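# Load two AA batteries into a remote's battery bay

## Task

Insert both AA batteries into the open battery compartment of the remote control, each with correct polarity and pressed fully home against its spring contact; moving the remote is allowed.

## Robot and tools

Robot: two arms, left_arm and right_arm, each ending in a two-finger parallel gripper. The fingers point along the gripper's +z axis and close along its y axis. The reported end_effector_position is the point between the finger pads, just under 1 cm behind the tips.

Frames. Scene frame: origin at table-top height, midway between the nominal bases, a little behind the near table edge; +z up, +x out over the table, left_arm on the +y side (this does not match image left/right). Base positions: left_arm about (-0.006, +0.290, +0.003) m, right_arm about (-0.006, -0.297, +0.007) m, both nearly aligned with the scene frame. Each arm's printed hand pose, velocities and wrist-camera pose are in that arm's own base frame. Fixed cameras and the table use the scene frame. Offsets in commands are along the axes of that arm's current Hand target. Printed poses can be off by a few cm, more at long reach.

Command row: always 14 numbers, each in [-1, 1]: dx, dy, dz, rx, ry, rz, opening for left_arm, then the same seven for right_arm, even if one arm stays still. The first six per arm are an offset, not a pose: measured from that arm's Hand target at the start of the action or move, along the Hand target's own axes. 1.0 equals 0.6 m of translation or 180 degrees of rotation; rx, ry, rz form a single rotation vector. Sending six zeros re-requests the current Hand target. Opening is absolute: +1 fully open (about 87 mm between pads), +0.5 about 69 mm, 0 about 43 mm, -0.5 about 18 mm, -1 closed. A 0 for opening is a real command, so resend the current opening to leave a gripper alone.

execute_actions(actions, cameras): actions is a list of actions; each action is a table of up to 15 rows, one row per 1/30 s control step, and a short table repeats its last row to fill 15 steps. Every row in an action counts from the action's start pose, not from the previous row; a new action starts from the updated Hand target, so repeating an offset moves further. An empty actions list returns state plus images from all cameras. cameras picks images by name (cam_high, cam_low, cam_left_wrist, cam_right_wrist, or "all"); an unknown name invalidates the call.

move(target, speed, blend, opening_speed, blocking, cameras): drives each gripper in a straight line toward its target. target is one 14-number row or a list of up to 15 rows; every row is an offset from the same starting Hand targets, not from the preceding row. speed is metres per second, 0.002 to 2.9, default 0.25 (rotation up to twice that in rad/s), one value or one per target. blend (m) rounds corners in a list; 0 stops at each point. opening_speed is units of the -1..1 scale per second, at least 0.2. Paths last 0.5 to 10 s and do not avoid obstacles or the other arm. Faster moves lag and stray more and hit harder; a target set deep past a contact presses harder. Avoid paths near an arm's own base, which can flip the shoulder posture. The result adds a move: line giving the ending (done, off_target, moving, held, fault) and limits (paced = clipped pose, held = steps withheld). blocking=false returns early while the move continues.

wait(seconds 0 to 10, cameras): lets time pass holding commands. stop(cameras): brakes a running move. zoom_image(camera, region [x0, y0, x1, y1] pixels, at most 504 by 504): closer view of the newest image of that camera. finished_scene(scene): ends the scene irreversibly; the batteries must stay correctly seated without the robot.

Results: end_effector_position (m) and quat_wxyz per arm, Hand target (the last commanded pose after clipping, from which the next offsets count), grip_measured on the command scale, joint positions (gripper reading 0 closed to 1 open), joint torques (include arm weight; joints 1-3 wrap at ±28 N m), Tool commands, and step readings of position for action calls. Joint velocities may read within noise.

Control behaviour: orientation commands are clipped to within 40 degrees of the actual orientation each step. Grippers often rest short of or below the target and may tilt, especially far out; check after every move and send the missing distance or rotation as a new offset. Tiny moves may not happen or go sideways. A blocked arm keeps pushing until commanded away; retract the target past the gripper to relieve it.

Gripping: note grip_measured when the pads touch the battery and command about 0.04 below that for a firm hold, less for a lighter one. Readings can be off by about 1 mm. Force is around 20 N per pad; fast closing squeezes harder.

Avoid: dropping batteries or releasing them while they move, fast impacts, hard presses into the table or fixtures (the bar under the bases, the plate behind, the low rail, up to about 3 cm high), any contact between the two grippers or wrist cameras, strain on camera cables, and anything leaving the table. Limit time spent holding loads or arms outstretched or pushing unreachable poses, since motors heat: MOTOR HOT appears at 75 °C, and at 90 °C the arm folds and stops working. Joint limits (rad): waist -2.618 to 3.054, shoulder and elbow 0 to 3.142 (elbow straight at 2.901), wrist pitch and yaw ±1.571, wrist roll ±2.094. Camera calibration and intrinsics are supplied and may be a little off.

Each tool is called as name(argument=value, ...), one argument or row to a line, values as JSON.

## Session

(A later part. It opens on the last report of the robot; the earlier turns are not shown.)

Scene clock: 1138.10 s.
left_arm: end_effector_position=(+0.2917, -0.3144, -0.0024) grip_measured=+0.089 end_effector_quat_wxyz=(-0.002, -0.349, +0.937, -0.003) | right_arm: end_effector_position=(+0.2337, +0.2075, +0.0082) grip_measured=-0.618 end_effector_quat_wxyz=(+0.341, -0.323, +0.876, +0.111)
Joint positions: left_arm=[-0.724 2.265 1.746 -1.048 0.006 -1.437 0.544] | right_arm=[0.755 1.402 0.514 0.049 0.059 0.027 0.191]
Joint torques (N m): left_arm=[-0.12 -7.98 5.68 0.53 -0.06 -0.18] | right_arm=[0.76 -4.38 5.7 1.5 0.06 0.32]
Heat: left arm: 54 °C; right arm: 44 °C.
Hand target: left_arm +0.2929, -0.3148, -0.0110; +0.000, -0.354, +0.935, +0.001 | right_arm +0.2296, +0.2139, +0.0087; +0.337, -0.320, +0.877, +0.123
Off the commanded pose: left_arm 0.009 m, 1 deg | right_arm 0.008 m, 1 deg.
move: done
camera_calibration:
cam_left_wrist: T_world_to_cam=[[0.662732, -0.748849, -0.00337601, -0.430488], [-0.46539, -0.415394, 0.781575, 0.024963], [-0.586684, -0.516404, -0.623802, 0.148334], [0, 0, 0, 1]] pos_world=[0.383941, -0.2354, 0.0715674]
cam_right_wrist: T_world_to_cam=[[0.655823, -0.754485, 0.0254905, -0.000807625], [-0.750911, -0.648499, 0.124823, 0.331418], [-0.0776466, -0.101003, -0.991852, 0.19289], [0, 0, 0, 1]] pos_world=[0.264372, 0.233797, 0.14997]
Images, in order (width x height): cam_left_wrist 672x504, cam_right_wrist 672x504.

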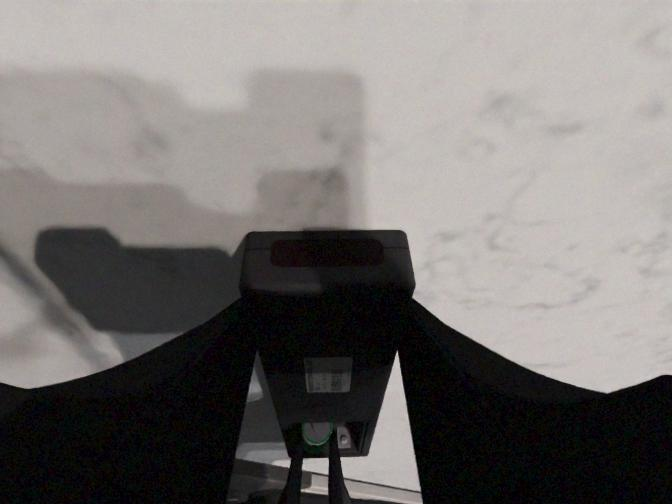

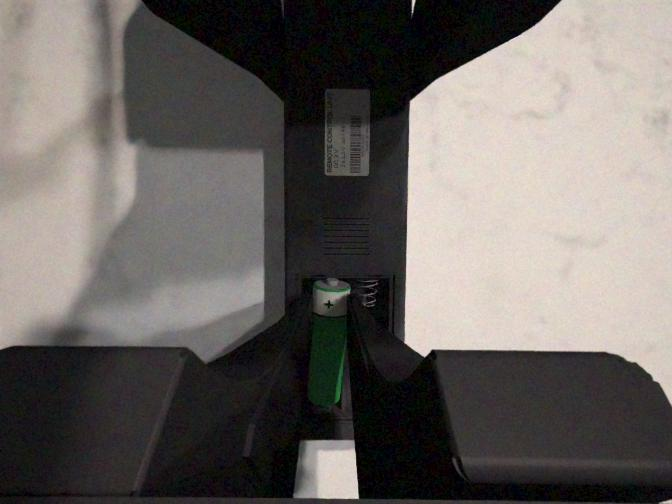

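move(
  target=[
    [0,0,0,0,0,0,0.02, 0,0,0,0,0,0,-0.4],
    [0,0,0,0,0,0,0.02, -0.0335,0,-0.0372,0,0,0,-0.4],
    [0,0,0,0,0,0,0.02, -0.0335,-0.035,-0.0372,0,0,0,-0.97],
  ],
  speed=0.06,
  opening_speed=0.5,
  cameras=["cam_left_wrist","cam_right_wrist"],
)

zoom_image(
  camera="cam_right_wrist",
  region=[250, 200, 410, 400],
)

zoom_image(
  camera="cam_left_wrist",
  region=[260, 400, 400, 500],
)

Scene clock: 1149.67 s.
left_arm: end_effector_position=(+0.2915, -0.3142, -0.0024) grip_measured=+0.089 end_effector_quat_wxyz=(-0.002, -0.348, +0.937, -0.003) | right_arm: end_effector_position=(+0.2337, +0.1908, +0.0251) grip_measured=-0.969 end_effector_quat_wxyz=(+0.318, -0.317, +0.886, +0.113)
Joint positions: left_arm=[-0.724 2.265 1.746 -1.049 0.006 -1.436 0.544] | right_arm=[0.685 1.329 0.568 -0.123 0.001 -0.002 0.015]
Joint torques (N m): left_arm=[-0.1 -7.94 5.7 0.53 -0.06 -0.18] | right_arm=[-0.75 -5.64 7.97 1.55 -0.02 -0.17]
Heat: left arm: 54 °C; right arm: 44 °C.
Hand target: left_arm +0.2929, -0.3148, -0.0110; +0.000, -0.354, +0.935, +0.001 | right_arm +0.2431, +0.1979, +0.0388; +0.337, -0.320, +0.877, +0.123
Off the commanded pose: left_arm 0.009 m, 1 deg | right_arm 0.018 m, 3 deg.
move: off_target (right_arm); target 3's new opening was sent with right_arm's hand 0.018 m and 3 deg from that target
camera_calibration:
cam_left_wrist: T_world_to_cam=[[0.66189, -0.749588, -0.00445943, -0.430117], [-0.465213, -0.415436, 0.781658, 0.0248742], [-0.587774, -0.515297, -0.623691, 0.148999], [0, 0, 0, 1]] pos_world=[0.38384, -0.235298, 0.0715683]
cam_right_wrist: T_world_to_cam=[[0.648413, -0.761289, 0.000614073, -0.0101865], [-0.75037, -0.638977, 0.169272, 0.315431], [-0.128472, -0.110219, -0.985569, 0.221403], [0, 0, 0, 1]] pos_world=[0.271739, 0.218201, 0.164821]
Images, in order (width x height): cam_left_wrist 672x504, cam_right_wrist 672x504.

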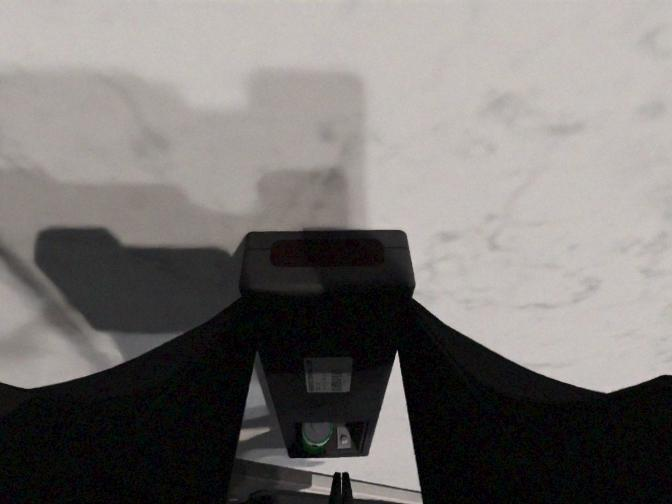

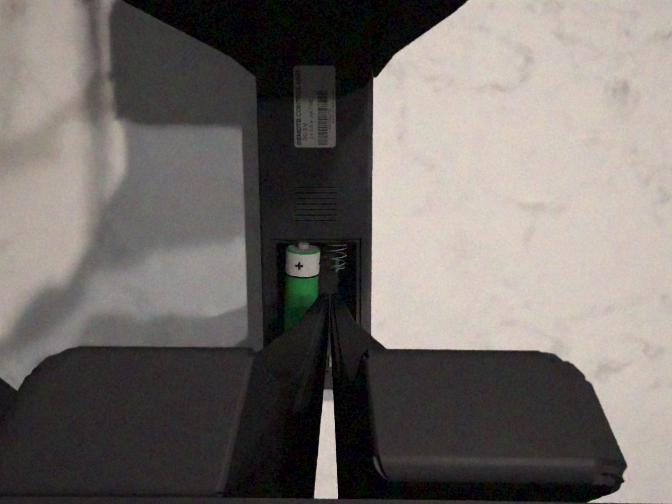

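Scaled by 2.520 from the camera's 672x504 image, which has a finer 960x720 frame.

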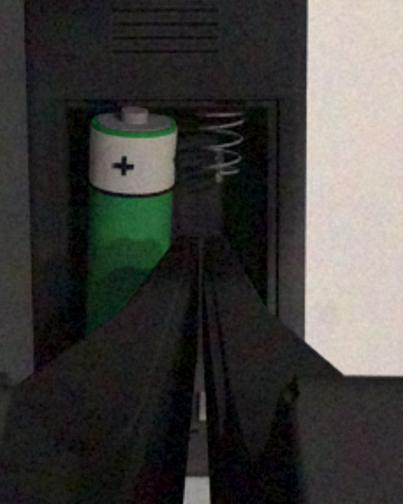

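Scaled by 3.600 from the camera's 672x504 image, which has a finer 960x720 frame.

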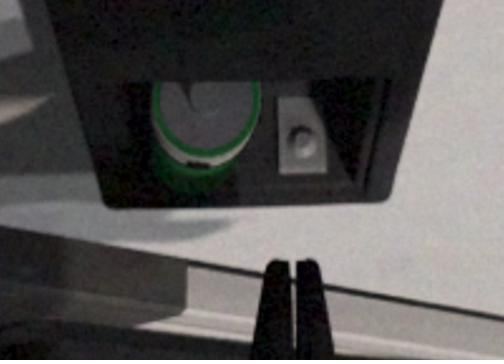

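move(
  target=[0,0,0,0,0,0,0.02, 0.0387,-0.002,0.028,0,0,0,-0.97],
  speed=0.05,
  cameras=["cam_left_wrist","cam_right_wrist"],
)

zoom_image(
  camera="cam_right_wrist",
  region=[250, 200, 410, 400],
)

zoom_image(
  camera="cam_left_wrist",
  region=[260, 400, 400, 500],
)

Scene clock: 1160.20 s.
left_arm: end_effector_position=(+0.2915, -0.3142, -0.0024) grip_measured=+0.089 end_effector_quat_wxyz=(-0.002, -0.348, +0.937, -0.003) | right_arm: end_effector_position=(+0.2350, +0.1902, +0.0091) grip_measured=-0.969 end_effector_quat_wxyz=(+0.330, -0.316, +0.882, +0.117)
Joint positions: left_arm=[-0.724 2.265 1.746 -1.049 0.006 -1.436 0.544] | right_arm=[0.679 1.362 0.5 0.006 -0.004 -0.007 0.015]
Joint torques (N m): left_arm=[-0.1 -7.95 5.68 0.53 -0.05 -0.19] | right_arm=[-0.94 -3.7 5.86 1.64 -0.04 -0.12]
Heat: left arm: 54 °C; right arm: 44 °C.
Hand target: left_arm +0.2929, -0.3148, -0.0110; +0.000, -0.354, +0.935, +0.001 | right_arm +0.2393, +0.1930, +0.0107; +0.337, -0.320, +0.877, +0.123
Off the commanded pose: left_arm 0.009 m, 1 deg | right_arm 0.005 m, 1 deg.
move: done
camera_calibration:
cam_left_wrist: T_world_to_cam=[[0.66189, -0.749588, -0.00445943, -0.430117], [-0.465213, -0.415436, 0.781658, 0.0248742], [-0.587774, -0.515297, -0.623691, 0.148999], [0, 0, 0, 1]] pos_world=[0.38384, -0.235298, 0.0715683]
cam_right_wrist: T_world_to_cam=[[0.648435, -0.761269, 0.000992424, -0.0115664], [-0.75363, -0.641743, 0.142155, 0.320259], [-0.107581, -0.092926, -0.989844, 0.197562], [0, 0, 0, 1]] pos_world=[0.270111, 0.215078, 0.150041]
Images, in order (width x height): cam_left_wrist 672x504, cam_right_wrist 672x504.

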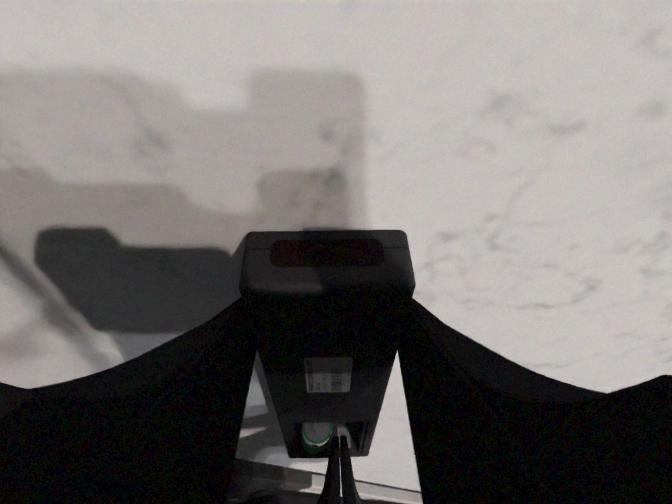

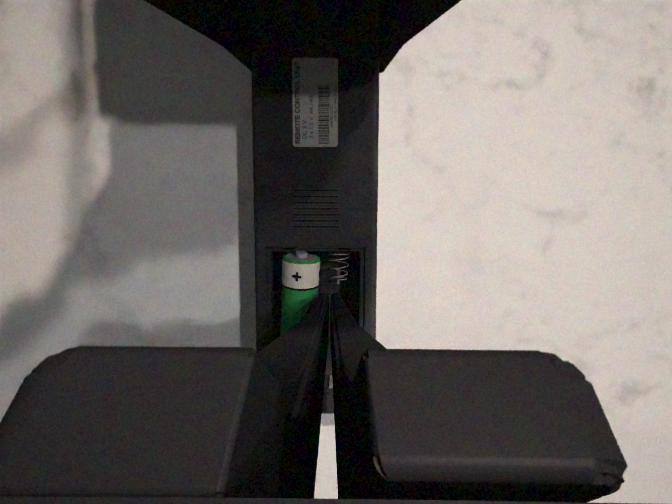

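Scaled by 2.520 from the camera's 672x504 image, which has a finer 960x720 frame.

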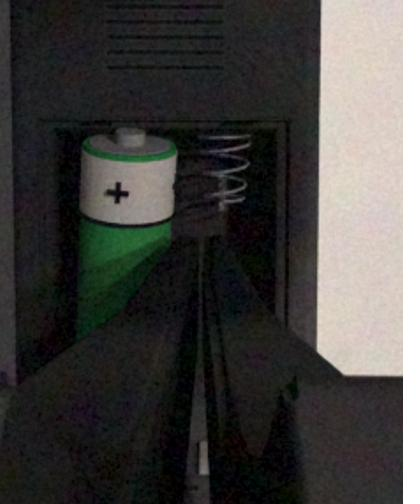

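Scaled by 3.600 from the camera's 672x504 image, which has a finer 960x720 frame.

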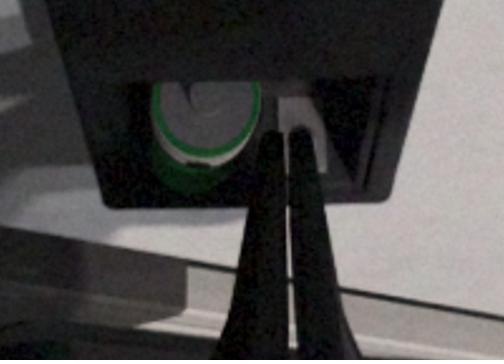

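move(
  target=[0,0,0,0,0,0,0.02, 0,0.0217,0,0,0,0,-0.97],
  speed=0.05,
  cameras=["cam_left_wrist","cam_right_wrist"],
)

zoom_image(
  camera="cam_right_wrist",
  region=[250, 200, 410, 400],
)

zoom_image(
  camera="cam_left_wrist",
  region=[260, 400, 400, 500],
)

Scene clock: 1164.17 s.
left_arm: end_effector_position=(+0.2915, -0.3142, -0.0024) grip_measured=+0.089 end_effector_quat_wxyz=(-0.002, -0.348, +0.937, -0.003) | right_arm: end_effector_position=(+0.2320, +0.1939, +0.0092) grip_measured=-0.970 end_effector_quat_wxyz=(+0.333, -0.324, +0.879, +0.108)
Joint positions: left_arm=[-0.724 2.265 1.746 -1.049 0.006 -1.436 0.544] | right_arm=[0.715 1.362 0.5 0.007 0.033 -0.003 0.015]
Joint torques (N m): left_arm=[-0.1 -7.95 5.72 0.53 -0.05 -0.18] | right_arm=[0.85 -4.08 5.93 1.69 0 0.26]
Heat: left arm: 54 °C; right arm: 43 °C.
Hand target: left_arm +0.2929, -0.3148, -0.0110; +0.000, -0.354, +0.935, +0.001 | right_arm +0.2310, +0.2029, +0.0107; +0.337, -0.320, +0.877, +0.123
Off the commanded pose: left_arm 0.009 m, 1 deg | right_arm 0.009 m, 2 deg.
move: done
camera_calibration:
cam_left_wrist: T_world_to_cam=[[0.66189, -0.749588, -0.00445943, -0.430117], [-0.465213, -0.415436, 0.781658, 0.0248742], [-0.587774, -0.515297, -0.623691, 0.148999], [0, 0, 0, 1]] pos_world=[0.38384, -0.235298, 0.0715683]
cam_right_wrist: T_world_to_cam=[[0.655527, -0.754728, 0.0258892, -0.00992523], [-0.749736, -0.64632, 0.142011, 0.32041], [-0.0904466, -0.112502, -0.989527, 0.197472], [0, 0, 0, 1]] pos_world=[0.26459, 0.221813, 0.150159]
Images, in order (width x height): cam_left_wrist 672x504, cam_right_wrist 672x504.

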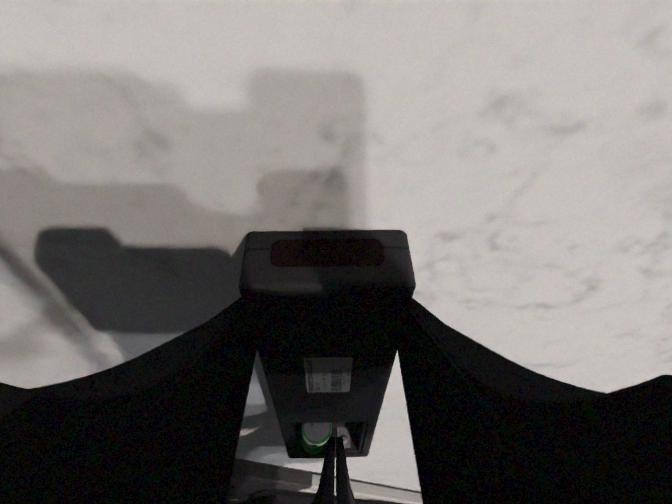

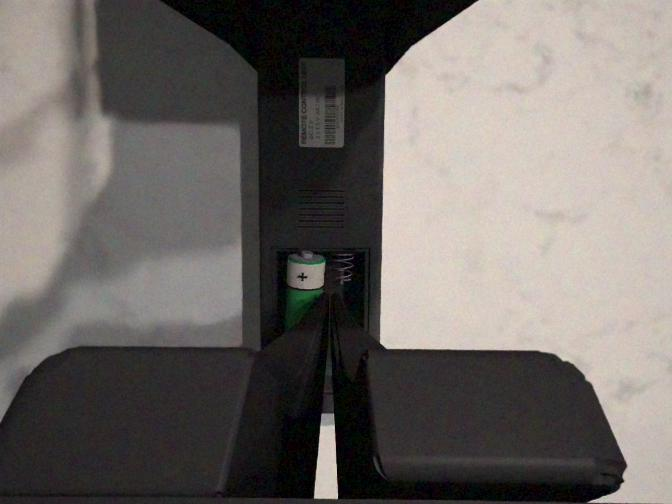

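Scaled by 2.520 from the camera's 672x504 image, which has a finer 960x720 frame.

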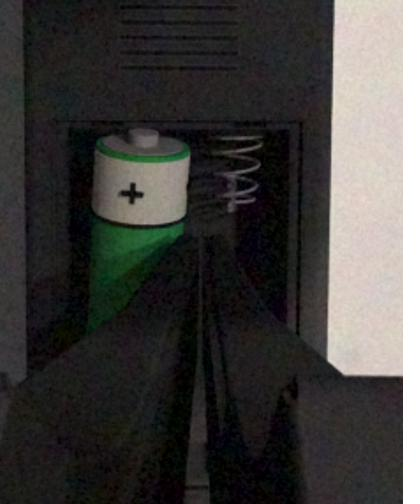

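Scaled by 3.600 from the camera's 672x504 image, which has a finer 960x720 frame.

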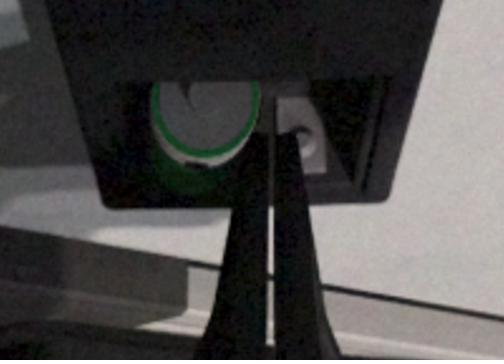

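move(
  target=[0,0,0,0,0,0,0.02, -0.003,0.025,0.003,0,0,0,-0.97],
  speed=0.05,
  cameras=["cam_left_wrist","cam_right_wrist"],
)

zoom_image(
  camera="cam_right_wrist",
  region=[250, 200, 410, 400],
)

zoom_image(
  camera="cam_left_wrist",
  region=[260, 400, 400, 500],
)

Scene clock: 1168.47 s.
left_arm: end_effector_position=(+0.2897, -0.3122, -0.0024) grip_measured=+0.089 end_effector_quat_wxyz=(-0.003, -0.342, +0.940, +0.001) | right_arm: end_effector_position=(+0.2289, +0.1974, +0.0079) grip_measured=-0.971 end_effector_quat_wxyz=(+0.340, -0.320, +0.880, +0.087)
Joint positions: left_arm=[-0.724 2.265 1.746 -1.057 0.004 -1.423 0.544] | right_arm=[0.773 1.37 0.5 0.01 0.114 0.034 0.015]
Joint torques (N m): left_arm=[-0.09 -7.91 5.72 0.59 -0.05 -0.33] | right_arm=[1.65 -3.59 6.71 1.58 -0.35 0.45]
Heat: left arm: 54 °C; right arm: 43 °C.
Hand target: left_arm +0.2929, -0.3148, -0.0110; +0.000, -0.354, +0.935, +0.001 | right_arm +0.2232, +0.2161, +0.0105; +0.337, -0.320, +0.877, +0.123
Off the commanded pose: left_arm 0.009 m, 2 deg | right_arm 0.020 m, 4 deg.
move: off_target (right_arm)
camera_calibration:
cam_left_wrist: T_world_to_cam=[[0.652047, -0.758069, -0.0128904, -0.427354], [-0.466521, -0.414561, 0.781343, 0.0255493], [-0.597656, -0.503459, -0.623968, 0.155527], [0, 0, 0, 1]] pos_world=[0.383526, -0.235071, 0.0715722]
cam_right_wrist: T_world_to_cam=[[0.636612, -0.76859, 0.0632077, 0.00159115], [-0.767998, -0.624404, 0.142475, 0.320283], [-0.070038, -0.139245, -0.987778, 0.196924], [0, 0, 0, 1]] pos_world=[0.258756, 0.228629, 0.148784]
Images, in order (width x height): cam_left_wrist 672x504, cam_right_wrist 672x504.

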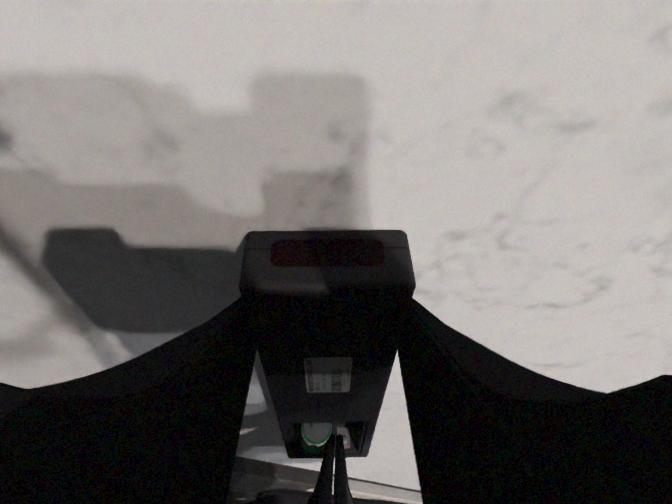

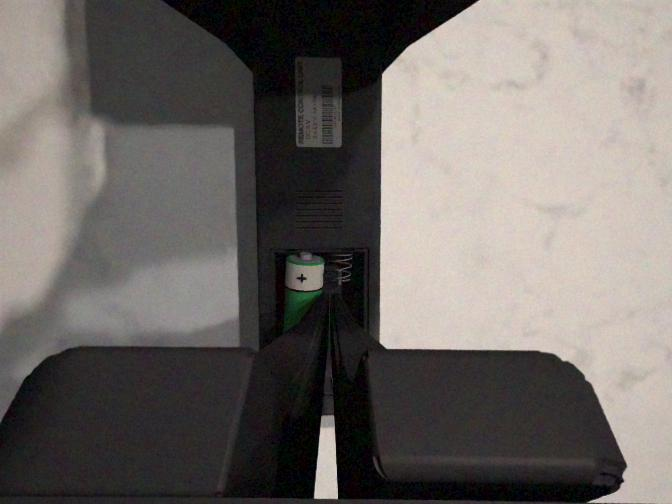

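Scaled by 2.520 from the camera's 672x504 image, which has a finer 960x720 frame.

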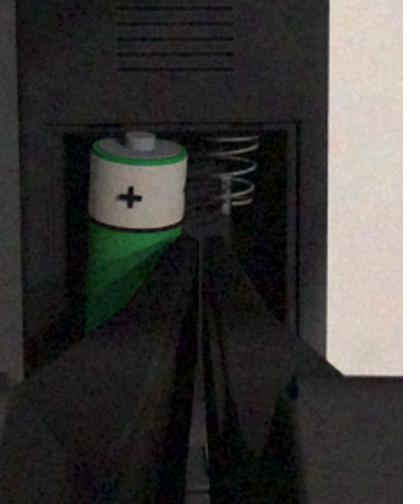

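Scaled by 3.600 from the camera's 672x504 image, which has a finer 960x720 frame.

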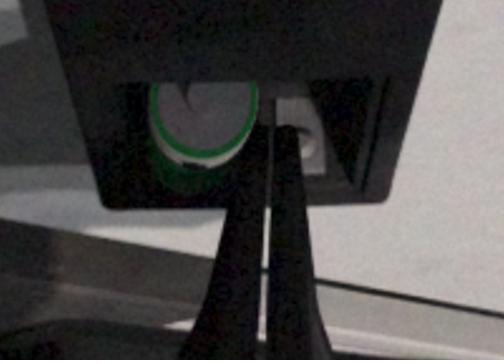

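move(
  target=[
    [0,0,0,0,0,0,0.02, 0,-0.03,0,0,0,0,-0.97],
    [0,0,0,0,0,0,0.02, -0.045,-0.03,-0.05,0,0,0,-0.97],
    [0,0,0,0,0,0,0.7, -0.045,-0.03,-0.05,0,0,0,-0.75],
    [0,0,-0.12,0,0,0,0.7, -0.045,-0.03,-0.05,0,0,0,-0.75],
    [-0.117,0.251,-0.35,0,0,0,0.7, -0.02,-0.03,-0.12,0,0,0,-0.75],
  ],
  speed=[0.05,0.06,0.06,0.1,0.2],
  opening_speed=0.6,
  cameras=["cam_right_wrist","cam_low"],
)

zoom_image(
  camera="cam_right_wrist",
  region=[230, 150, 390, 350],
)

zoom_image(
  camera="cam_low",
  region=[150, 300, 250, 350],
)

Scene clock: 1187.77 s.
left_arm: end_effector_position=(+0.2499, -0.1588, +0.1959) grip_measured=+0.700 end_effector_quat_wxyz=(+0.012, -0.359, +0.933, -0.015) | right_arm: end_effector_position=(+0.2040, +0.1754, +0.0697) grip_measured=-0.750 end_effector_quat_wxyz=(+0.333, -0.316, +0.881, +0.117)
Joint positions: left_arm=[-0.434 1.717 1.762 -1.578 0.004 -1.167 0.85] | right_arm=[0.724 1.058 0.582 -0.374 0.027 0.024 0.125]
Joint torques (N m): left_arm=[0.31 -7.04 5.19 0.41 0.02 0.06] | right_arm=[-0.42 -3.55 6.22 1.49 -0.06 -0.12]
Heat: left arm: 55 °C; right arm: 43 °C.
Hand target: left_arm +0.2457, -0.1557, +0.1993; +0.000, -0.354, +0.935, +0.001 | right_arm +0.2046, +0.1770, +0.0720; +0.337, -0.320, +0.877, +0.123
Off the commanded pose: left_arm 0.006 m, 2 deg | right_arm 0.003 m, 1 deg.
joint sent to its limit (left arm) — joint 4 (wrist pitch), lower limit. The joint targets still meet the commanded pose.
move: done; target 3's new opening was sent with right_arm's hand 0.019 m and 3 deg from that target
camera_calibration:
cam_right_wrist: T_world_to_cam=[[0.649785, -0.760109, 0.00363078, -0.00338995], [-0.753355, -0.643361, 0.136171, 0.279526], [-0.101169, -0.0912171, -0.990679, 0.25124], [0, 0, 0, 1]] pos_world=[0.238203, 0.200177, 0.210847]
Images, in order (width x height): cam_low 672x504, cam_right_wrist 672x504.

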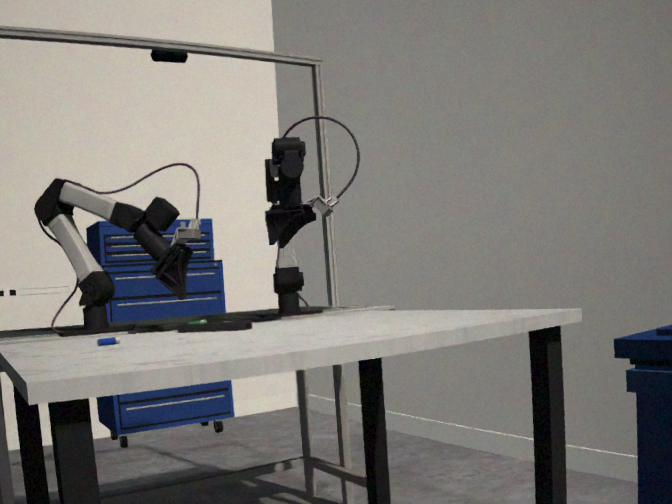

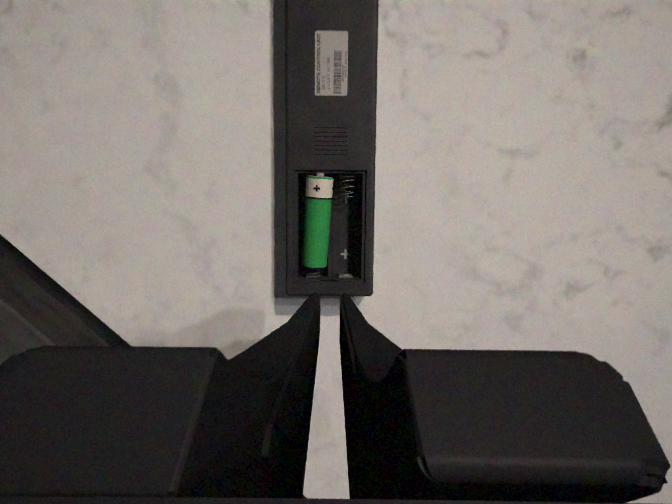

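Scaled by 2.520 from the camera's 672x504 image, which has a finer 960x720 frame.

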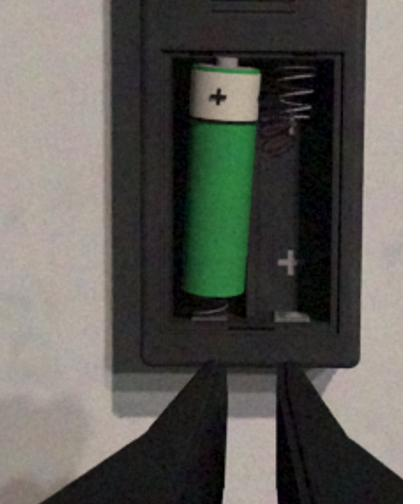

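Scaled by 5.040 from the camera's 672x504 image, which has a finer 960x720 frame.

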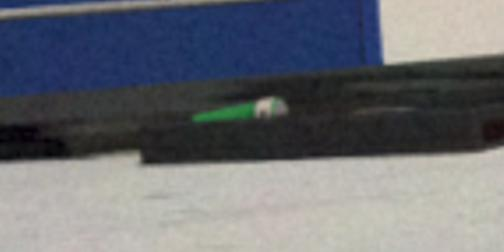

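execute_actions(
  actions=[],
)

Scene clock: 1207.63 s.
left_arm: end_effector_position=(+0.2499, -0.1588, +0.1959) grip_measured=+0.700 end_effector_quat_wxyz=(+0.012, -0.358, +0.933, -0.015) | right_arm: end_effector_position=(+0.2040, +0.1754, +0.0697) grip_measured=-0.750 end_effector_quat_wxyz=(+0.333, -0.316, +0.881, +0.117)
Joint positions: left_arm=[-0.434 1.717 1.762 -1.578 0.004 -1.167 0.85] | right_arm=[0.724 1.058 0.582 -0.374 0.027 0.024 0.125]
Joint velocities: within noise
Joint torques (N m): left_arm=[0.25 -7.04 5.14 0.4 0.03 0.07] | right_arm=[-0.43 -3.36 6.17 1.53 -0.03 -0.11]
Heat: left arm: 55 °C; right arm: 44 °C.
Hand target: left_arm +0.2457, -0.1557, +0.1993; +0.000, -0.354, +0.935, +0.001 | right_arm +0.2047, +0.1771, +0.0721; +0.337, -0.320, +0.877, +0.123
Tool commands: left_gripper/opening=+0.7 right_gripper/opening=-0.75
Off the commanded pose: left_arm 0.006 m, 2 deg | right_arm 0.003 m, 1 deg.
camera_calibration:
cam_left_wrist: T_world_to_cam=[[0.677037, -0.73539, 0.0286839, -0.293204], [-0.482961, -0.414553, 0.771294, -0.0783975], [-0.555311, -0.536048, -0.635832, 0.31933], [0, 0, 0, 1]] pos_world=[0.337975, -0.076943, 0.271918]
cam_right_wrist: T_world_to_cam=[[0.649785, -0.760109, 0.00363078, -0.00338995], [-0.753355, -0.643361, 0.136171, 0.279526], [-0.101169, -0.0912171, -0.990679, 0.25124], [0, 0, 0, 1]] pos_world=[0.238203, 0.200177, 0.210847]

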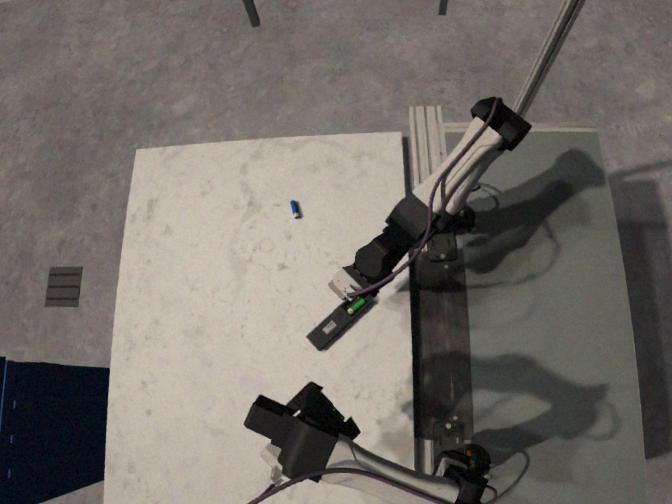

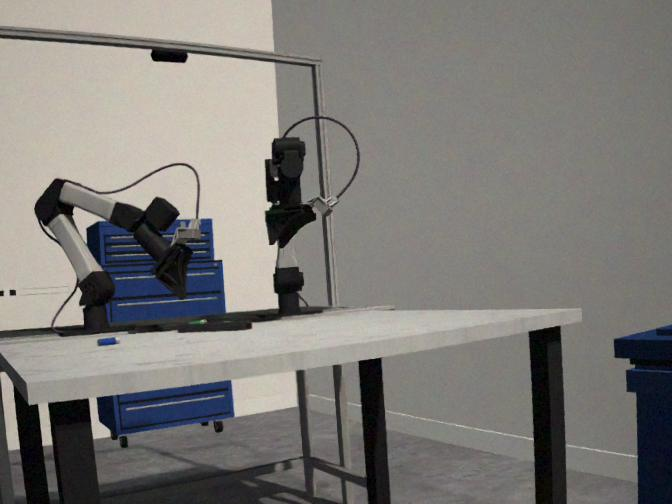

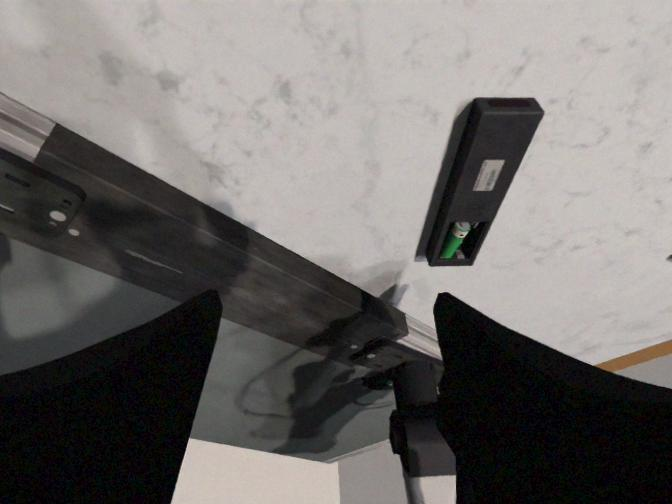

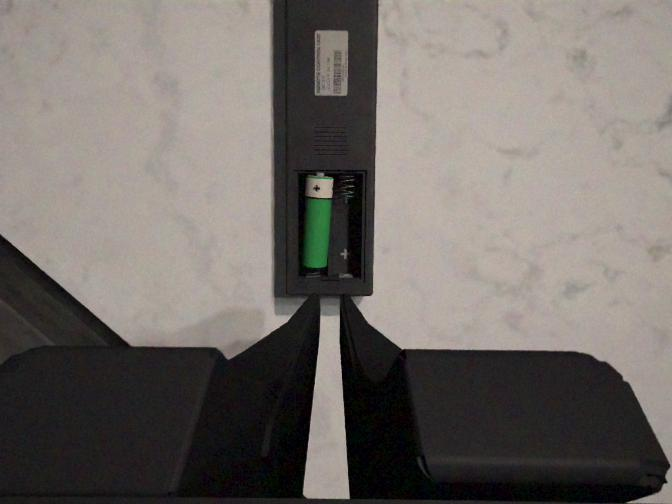

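zoom_image(
  camera="cam_right_wrist",
  region=[240, 130, 410, 310],
)

Scaled by 2.800 from the camera's 672x504 image, which has a finer 960x720 frame.

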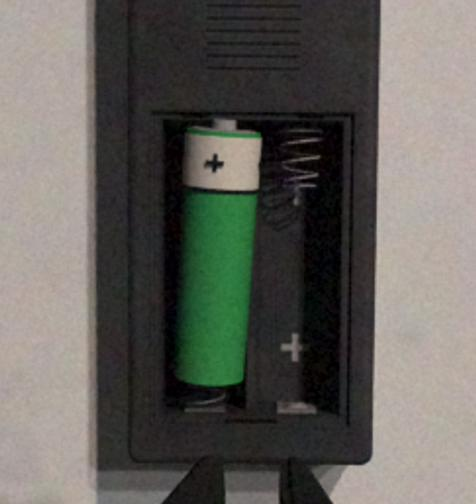

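move(
  target=[0,0,0,0,0,0,0.7,-0.0184,0.011,0.0771,0,0.178,0,-0.75],
  speed=0.15,
  cameras=["cam_right_wrist","cam_left_wrist"],
)

Scene clock: 1232.83 s.
left_arm: end_effector_position=(+0.2499, -0.1588, +0.1959) grip_measured=+0.700 end_effector_quat_wxyz=(+0.012, -0.358, +0.933, -0.015) | right_arm: end_effector_position=(+0.2260, +0.1967, +0.0397) grip_measured=-0.750 end_effector_quat_wxyz=(+0.072, -0.341, +0.937, +0.018)
Joint positions: left_arm=[-0.434 1.717 1.762 -1.578 0.004 -1.167 0.85] | right_arm=[0.724 1.743 1.176 -0.857 0.019 0.024 0.125]
Joint torques (N m): left_arm=[0.27 -7.08 5.15 0.41 0.03 0.07] | right_arm=[0.08 -7.01 7.99 0.73 -0.06 0.11]
Heat: left arm: 55 °C; right arm: 45 °C.
Hand target: left_arm +0.2457, -0.1557, +0.1993; +0.000, -0.354, +0.935, +0.001 | right_arm +0.2304, +0.2073, +0.0452; +0.082, -0.341, +0.936, +0.030
Off the commanded pose: left_arm 0.006 m, 2 deg | right_arm 0.013 m, 2 deg.
joint sent to its limit (left arm) — joint 4 (wrist pitch), lower limit. The joint targets still meet the commanded pose.
move: off_target (right_arm)
camera_calibration:
cam_left_wrist: T_world_to_cam=[[0.677037, -0.73539, 0.0286839, -0.293204], [-0.482961, -0.414553, 0.771294, -0.0783975], [-0.555311, -0.536048, -0.635832, 0.31933], [0, 0, 0, 1]] pos_world=[0.337975, -0.076943, 0.271918]
cam_right_wrist: T_world_to_cam=[[0.654386, -0.756145, 0.00477014, -0.00327813], [-0.575456, -0.493901, 0.651853, 0.223692], [-0.490539, -0.429309, -0.758331, 0.371027], [0, 0, 0, 1]] pos_world=[0.312873, 0.267288, 0.135563]
Images, in order (width x height): cam_left_wrist 672x504, cam_right_wrist 672x504.

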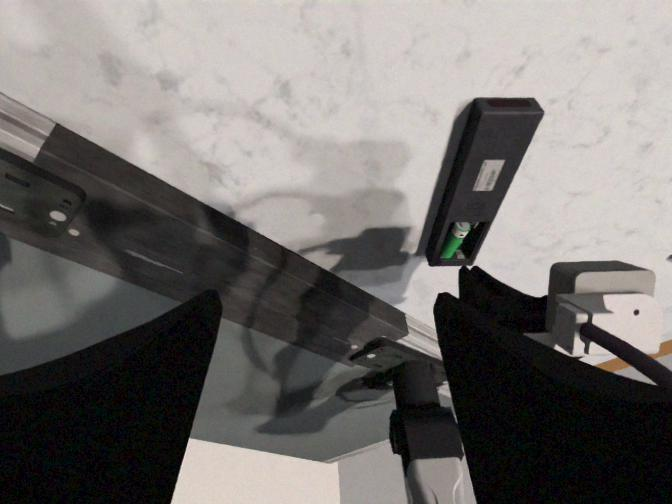

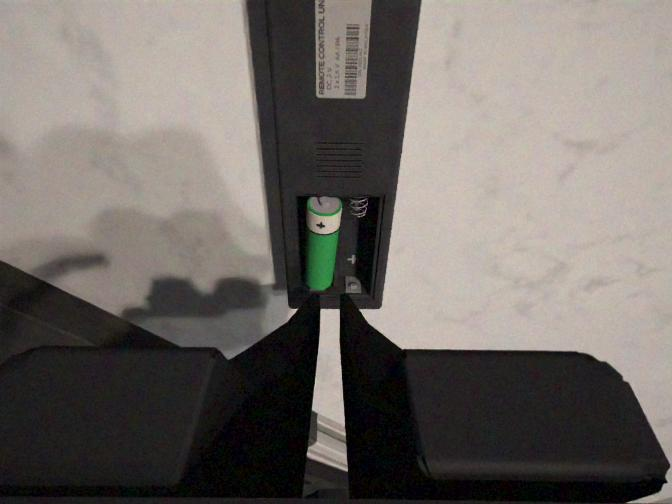

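move(
  target=[0,0,0,0,0,0,0.7,-0.0098,0.0087,0.044,0,0,0,-0.75],
  speed=0.06,
  cameras=["cam_right_wrist"],
)

zoom_image(
  camera="cam_right_wrist",
  region=[260, 150, 430, 330],
)

Scene clock: 1238.03 s.
left_arm: end_effector_position=(+0.2499, -0.1588, +0.1959) grip_measured=+0.700 end_effector_quat_wxyz=(+0.012, -0.358, +0.933, -0.015) | right_arm: end_effector_position=(+0.2315, +0.2084, +0.0190) grip_measured=-0.750 end_effector_quat_wxyz=(+0.071, -0.346, +0.935, +0.019)
Joint positions: left_arm=[-0.434 1.717 1.762 -1.578 0.004 -1.167 0.85] | right_arm=[0.74 1.814 1.176 -0.786 0.019 0.03 0.125]
Joint torques (N m): left_arm=[0.2 -7.08 5.14 0.41 0.03 0.08] | right_arm=[0.21 -7.45 6.19 0.9 -0.07 0.19]
Heat: left arm: 55 °C; right arm: 46 °C.
Hand target: left_arm +0.2457, -0.1557, +0.1993; +0.000, -0.354, +0.935, +0.001 | right_arm +0.2351, +0.2179, +0.0201; +0.082, -0.341, +0.936, +0.030
Off the commanded pose: left_arm 0.006 m, 2 deg | right_arm 0.010 m, 2 deg.
joint sent to its limit (left arm) — joint 4 (wrist pitch), lower limit. The joint targets still meet the commanded pose.
move: done
camera_calibration:
cam_right_wrist: T_world_to_cam=[[0.661898, -0.749583, 0.00400587, -0.00098182], [-0.569854, -0.499707, 0.652349, 0.246088], [-0.486988, -0.434072, -0.757908, 0.363227], [0, 0, 0, 1]] pos_world=[0.317771, 0.279902, 0.114761]
Images, in order (width x height): cam_right_wrist 672x504.

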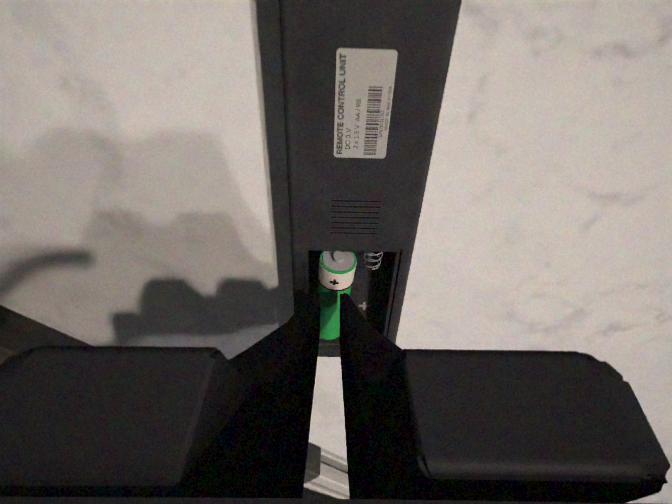

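Scaled by 2.800 from the camera's 672x504 image, which has a finer 960x720 frame.

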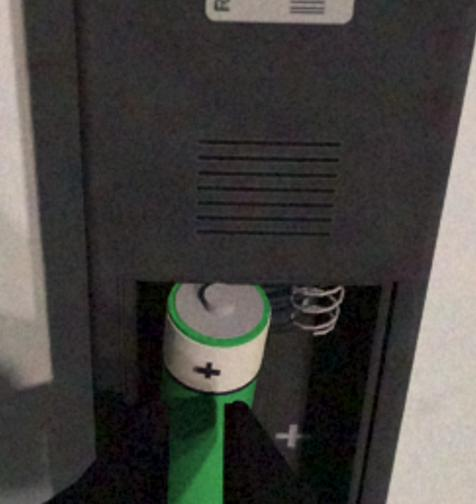

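move(
  target=[0,0,0,0,0,0,0.7,0.0138,0,0.0399,0,0,0,-0.75],
  speed=0.03,
  cameras=["cam_right_wrist"],
)

zoom_image(
  camera="cam_right_wrist",
  region=[260, 150, 430, 330],
)

Scene clock: 1243.60 s.
left_arm: end_effector_position=(+0.2499, -0.1588, +0.1959) grip_measured=+0.700 end_effector_quat_wxyz=(+0.012, -0.358, +0.933, -0.015) | right_arm: end_effector_position=(+0.2321, +0.2090, +0.0101) grip_measured=-0.750 end_effector_quat_wxyz=(+0.078, -0.345, +0.935, +0.021)
Joint positions: left_arm=[-0.434 1.717 1.762 -1.578 0.004 -1.167 0.85] | right_arm=[0.74 1.818 1.142 -0.734 0.019 0.031 0.125]
Joint torques (N m): left_arm=[0.25 -7.08 5.12 0.4 0.02 0.07] | right_arm=[0.23 -5.14 2.88 1.39 -0.02 0.16]
Heat: left arm: 55 °C; right arm: 45 °C.
Hand target: left_arm +0.2457, -0.1557, +0.1993; +0.000, -0.354, +0.935, +0.001 | right_arm +0.2321, +0.2155, -0.0048; +0.082, -0.341, +0.936, +0.030
Off the commanded pose: left_arm 0.006 m, 2 deg | right_arm 0.016 m, 1 deg.
joint sent to its limit (left arm) — joint 4 (wrist pitch), lower limit. The joint targets still meet the commanded pose.
move: off_target (right_arm)
camera_calibration:
cam_right_wrist: T_world_to_cam=[[0.661028, -0.750353, 0.00363217, -0.000533227], [-0.577483, -0.505634, 0.640974, 0.255586], [-0.47912, -0.425799, -0.767554, 0.353594], [0, 0, 0, 1]] pos_world=[0.317363, 0.279393, 0.10758]
Images, in order (width x height): cam_right_wrist 672x504.

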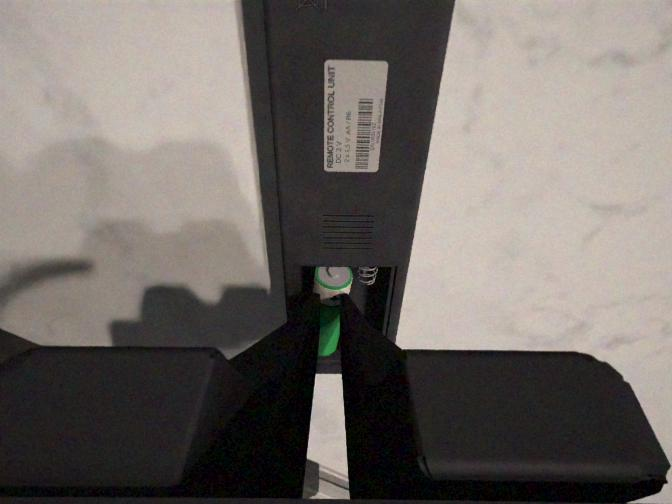

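Scaled by 2.800 from the camera's 672x504 image, which has a finer 960x720 frame.

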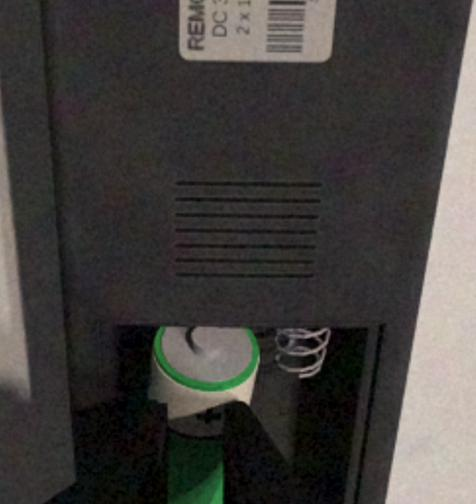

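move(
  target=[0,0,0,0,0,0,0.7,0.0124,0,0.0317,0,0,0,-0.75],
  speed=0.03,
  cameras=["cam_right_wrist"],
)

zoom_image(
  camera="cam_right_wrist",
  region=[260, 150, 430, 330],
)

Scene clock: 1248.23 s.
left_arm: end_effector_position=(+0.2499, -0.1588, +0.1959) grip_measured=+0.700 end_effector_quat_wxyz=(+0.012, -0.358, +0.933, -0.015) | right_arm: end_effector_position=(+0.2314, +0.2085, +0.0087) grip_measured=-0.749 end_effector_quat_wxyz=(+0.092, -0.344, +0.934, +0.027)
Joint positions: left_arm=[-0.434 1.717 1.762 -1.578 0.004 -1.167 0.85] | right_arm=[0.74 1.791 1.101 -0.689 0.019 0.033 0.126]
Joint torques (N m): left_arm=[0.24 -7.08 5.15 0.4 0.03 0.07] | right_arm=[0.31 -1.61 1.35 1.66 -0.05 0.17]
Heat: left arm: 55 °C; right arm: 44 °C.
Hand target: left_arm +0.2457, -0.1557, +0.1993; +0.000, -0.354, +0.935, +0.001 | right_arm +0.2290, +0.2128, -0.0249; +0.082, -0.341, +0.936, +0.030
Off the commanded pose: left_arm 0.006 m, 2 deg | right_arm 0.034 m, 1 deg.
joint sent to its limit (left arm) — joint 4 (wrist pitch), lower limit. The joint targets still meet the commanded pose.
move: off_target (right_arm)
camera_calibration:
cam_right_wrist: T_world_to_cam=[[0.659288, -0.751886, 0.00264134, 0.000295335], [-0.592638, -0.517484, 0.617245, 0.262106], [-0.462731, -0.408508, -0.786766, 0.344706], [0, 0, 0, 1]] pos_world=[0.314646, 0.276673, 0.109418]
Images, in order (width x height): cam_right_wrist 672x504.

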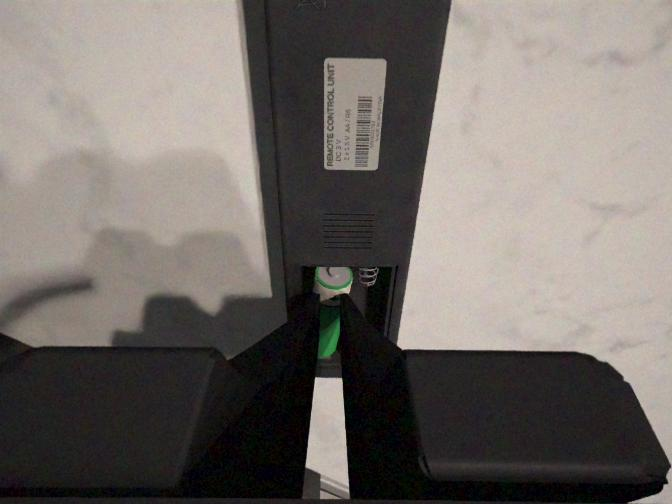

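Scaled by 2.800 from the camera's 672x504 image, which has a finer 960x720 frame.

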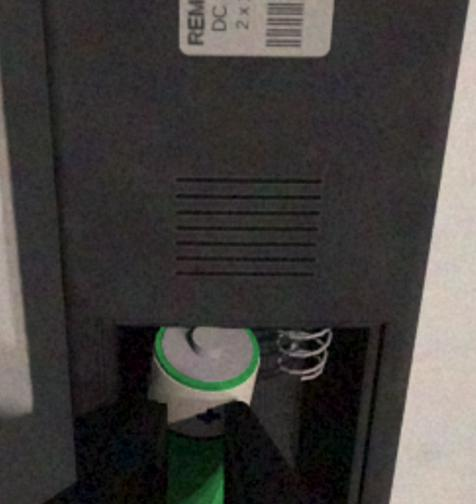

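move(
  target=[
    [0,0,0,0,0,0,0.7,-0.0204,0,-0.0726,0,0,0,-0.75],
    [0,0,0,0,0,0,0.7,-0.0204,0,-0.0726,0,0,0,-0.45],
  ],
  speed=0.05,
  cameras=["cam_right_wrist"],
)

zoom_image(
  camera="cam_right_wrist",
  region=[260, 150, 430, 330],
)

Scene clock: 1274.10 s.
left_arm: end_effector_position=(+0.2499, -0.1588, +0.1959) grip_measured=+0.700 end_effector_quat_wxyz=(+0.012, -0.358, +0.933, -0.015) | right_arm: end_effector_position=(+0.2275, +0.2052, +0.0150) grip_measured=-0.450 end_effector_quat_wxyz=(+0.072, -0.345, +0.936, +0.019)
Joint positions: left_arm=[-0.434 1.717 1.762 -1.578 0.004 -1.167 0.85] | right_arm=[0.741 1.802 1.143 -0.765 0.019 0.033 0.275]
Joint torques (N m): left_arm=[0.27 -7.05 5.12 0.4 0.03 0.07] | right_arm=[0.03 -7.66 7.79 0.71 0.01 0.16]
Heat: left arm: 54 °C; right arm: 41 °C.
Hand target: left_arm +0.2457, -0.1557, +0.1993; +0.000, -0.354, +0.935, +0.001 | right_arm +0.2324, +0.2158, +0.0203; +0.083, -0.341, +0.936, +0.030
Off the commanded pose: left_arm 0.006 m, 2 deg | right_arm 0.013 m, 2 deg.
joint sent to its limit (left arm) — joint 4 (wrist pitch), lower limit. The joint targets still meet the commanded pose.
move: off_target (right_arm); target 2's new opening was sent with right_arm's hand 0.013 m and 2 deg from that target
camera_calibration:
cam_right_wrist: T_world_to_cam=[[0.659662, -0.751555, 0.00345459, 0.000229633], [-0.571326, -0.498473, 0.652005, 0.244875], [-0.488296, -0.432077, -0.758207, 0.356792], [0, 0, 0, 1]] pos_world=[0.313972, 0.276397, 0.110861]
Images, in order (width x height): cam_right_wrist 672x504.

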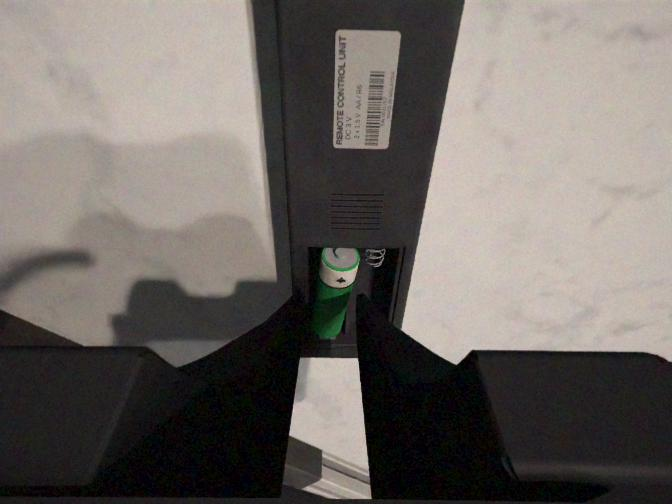

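Scaled by 2.800 from the camera's 672x504 image, which has a finer 960x720 frame.

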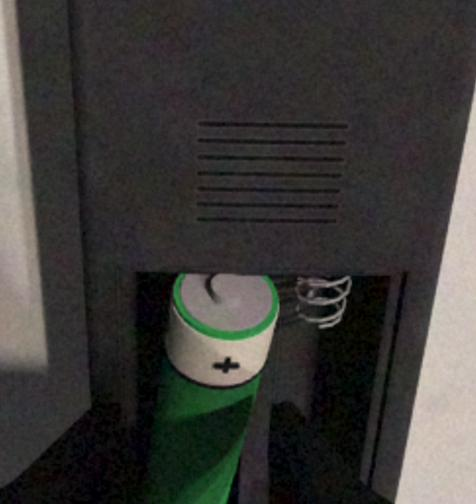

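move(
  target=[0,0,0,0,0,0,0.7,-0.0044,0,0.0228,0,0,0,-0.45],
  speed=0.04,
  cameras=["cam_right_wrist"],
)

zoom_image(
  camera="cam_right_wrist",
  region=[260, 190, 430, 370],
)

Scene clock: 1286.27 s.
left_arm: end_effector_position=(+0.2499, -0.1588, +0.1959) grip_measured=+0.700 end_effector_quat_wxyz=(+0.012, -0.358, +0.933, -0.015) | right_arm: end_effector_position=(+0.2277, +0.2054, +0.0078) grip_measured=-0.450 end_effector_quat_wxyz=(+0.065, -0.345, +0.936, +0.016)
Joint positions: left_arm=[-0.434 1.717 1.762 -1.578 0.004 -1.167 0.85] | right_arm=[0.741 1.827 1.144 -0.754 0.019 0.033 0.275]
Joint torques (N m): left_arm=[0.24 -7.08 5.18 0.4 0.03 0.07] | right_arm=[0.2 -6.83 7.12 0.98 -0.02 0.16]
Heat: left arm: 54 °C; right arm: 43 °C.
Hand target: left_arm +0.2457, -0.1557, +0.1993; +0.000, -0.354, +0.935, +0.001 | right_arm +0.2361, +0.2189, +0.0071; +0.082, -0.341, +0.936, +0.030
Off the commanded pose: left_arm 0.006 m, 2 deg | right_arm 0.016 m, 3 deg.
joint sent to its limit (left arm) — joint 4 (wrist pitch), lower limit. The joint targets still meet the commanded pose.
move: off_target (right_arm)
camera_calibration:
cam_right_wrist: T_world_to_cam=[[0.6597, -0.75152, 0.0037189, 0.000312881], [-0.564442, -0.492199, 0.66268, 0.24681], [-0.496187, -0.439269, -0.748893, 0.354657], [0, 0, 0, 1]] pos_world=[0.31508, 0.277504, 0.102043]
Images, in order (width x height): cam_right_wrist 672x504.

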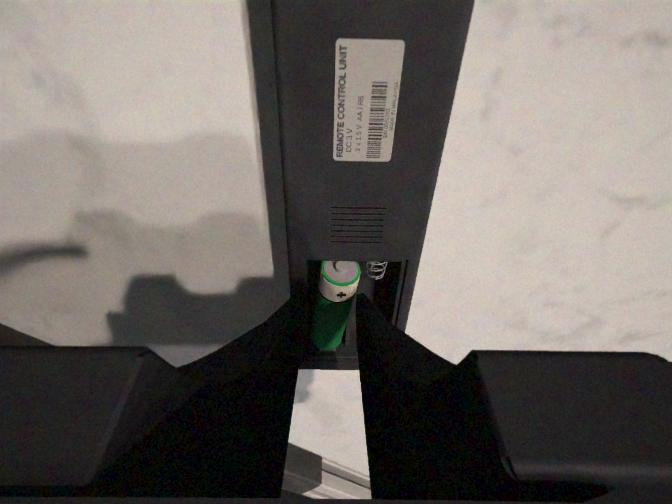

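Scaled by 2.800 from the camera's 672x504 image, which has a finer 960x720 frame.

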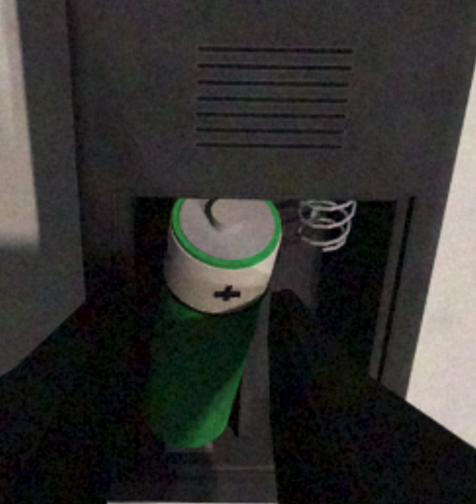

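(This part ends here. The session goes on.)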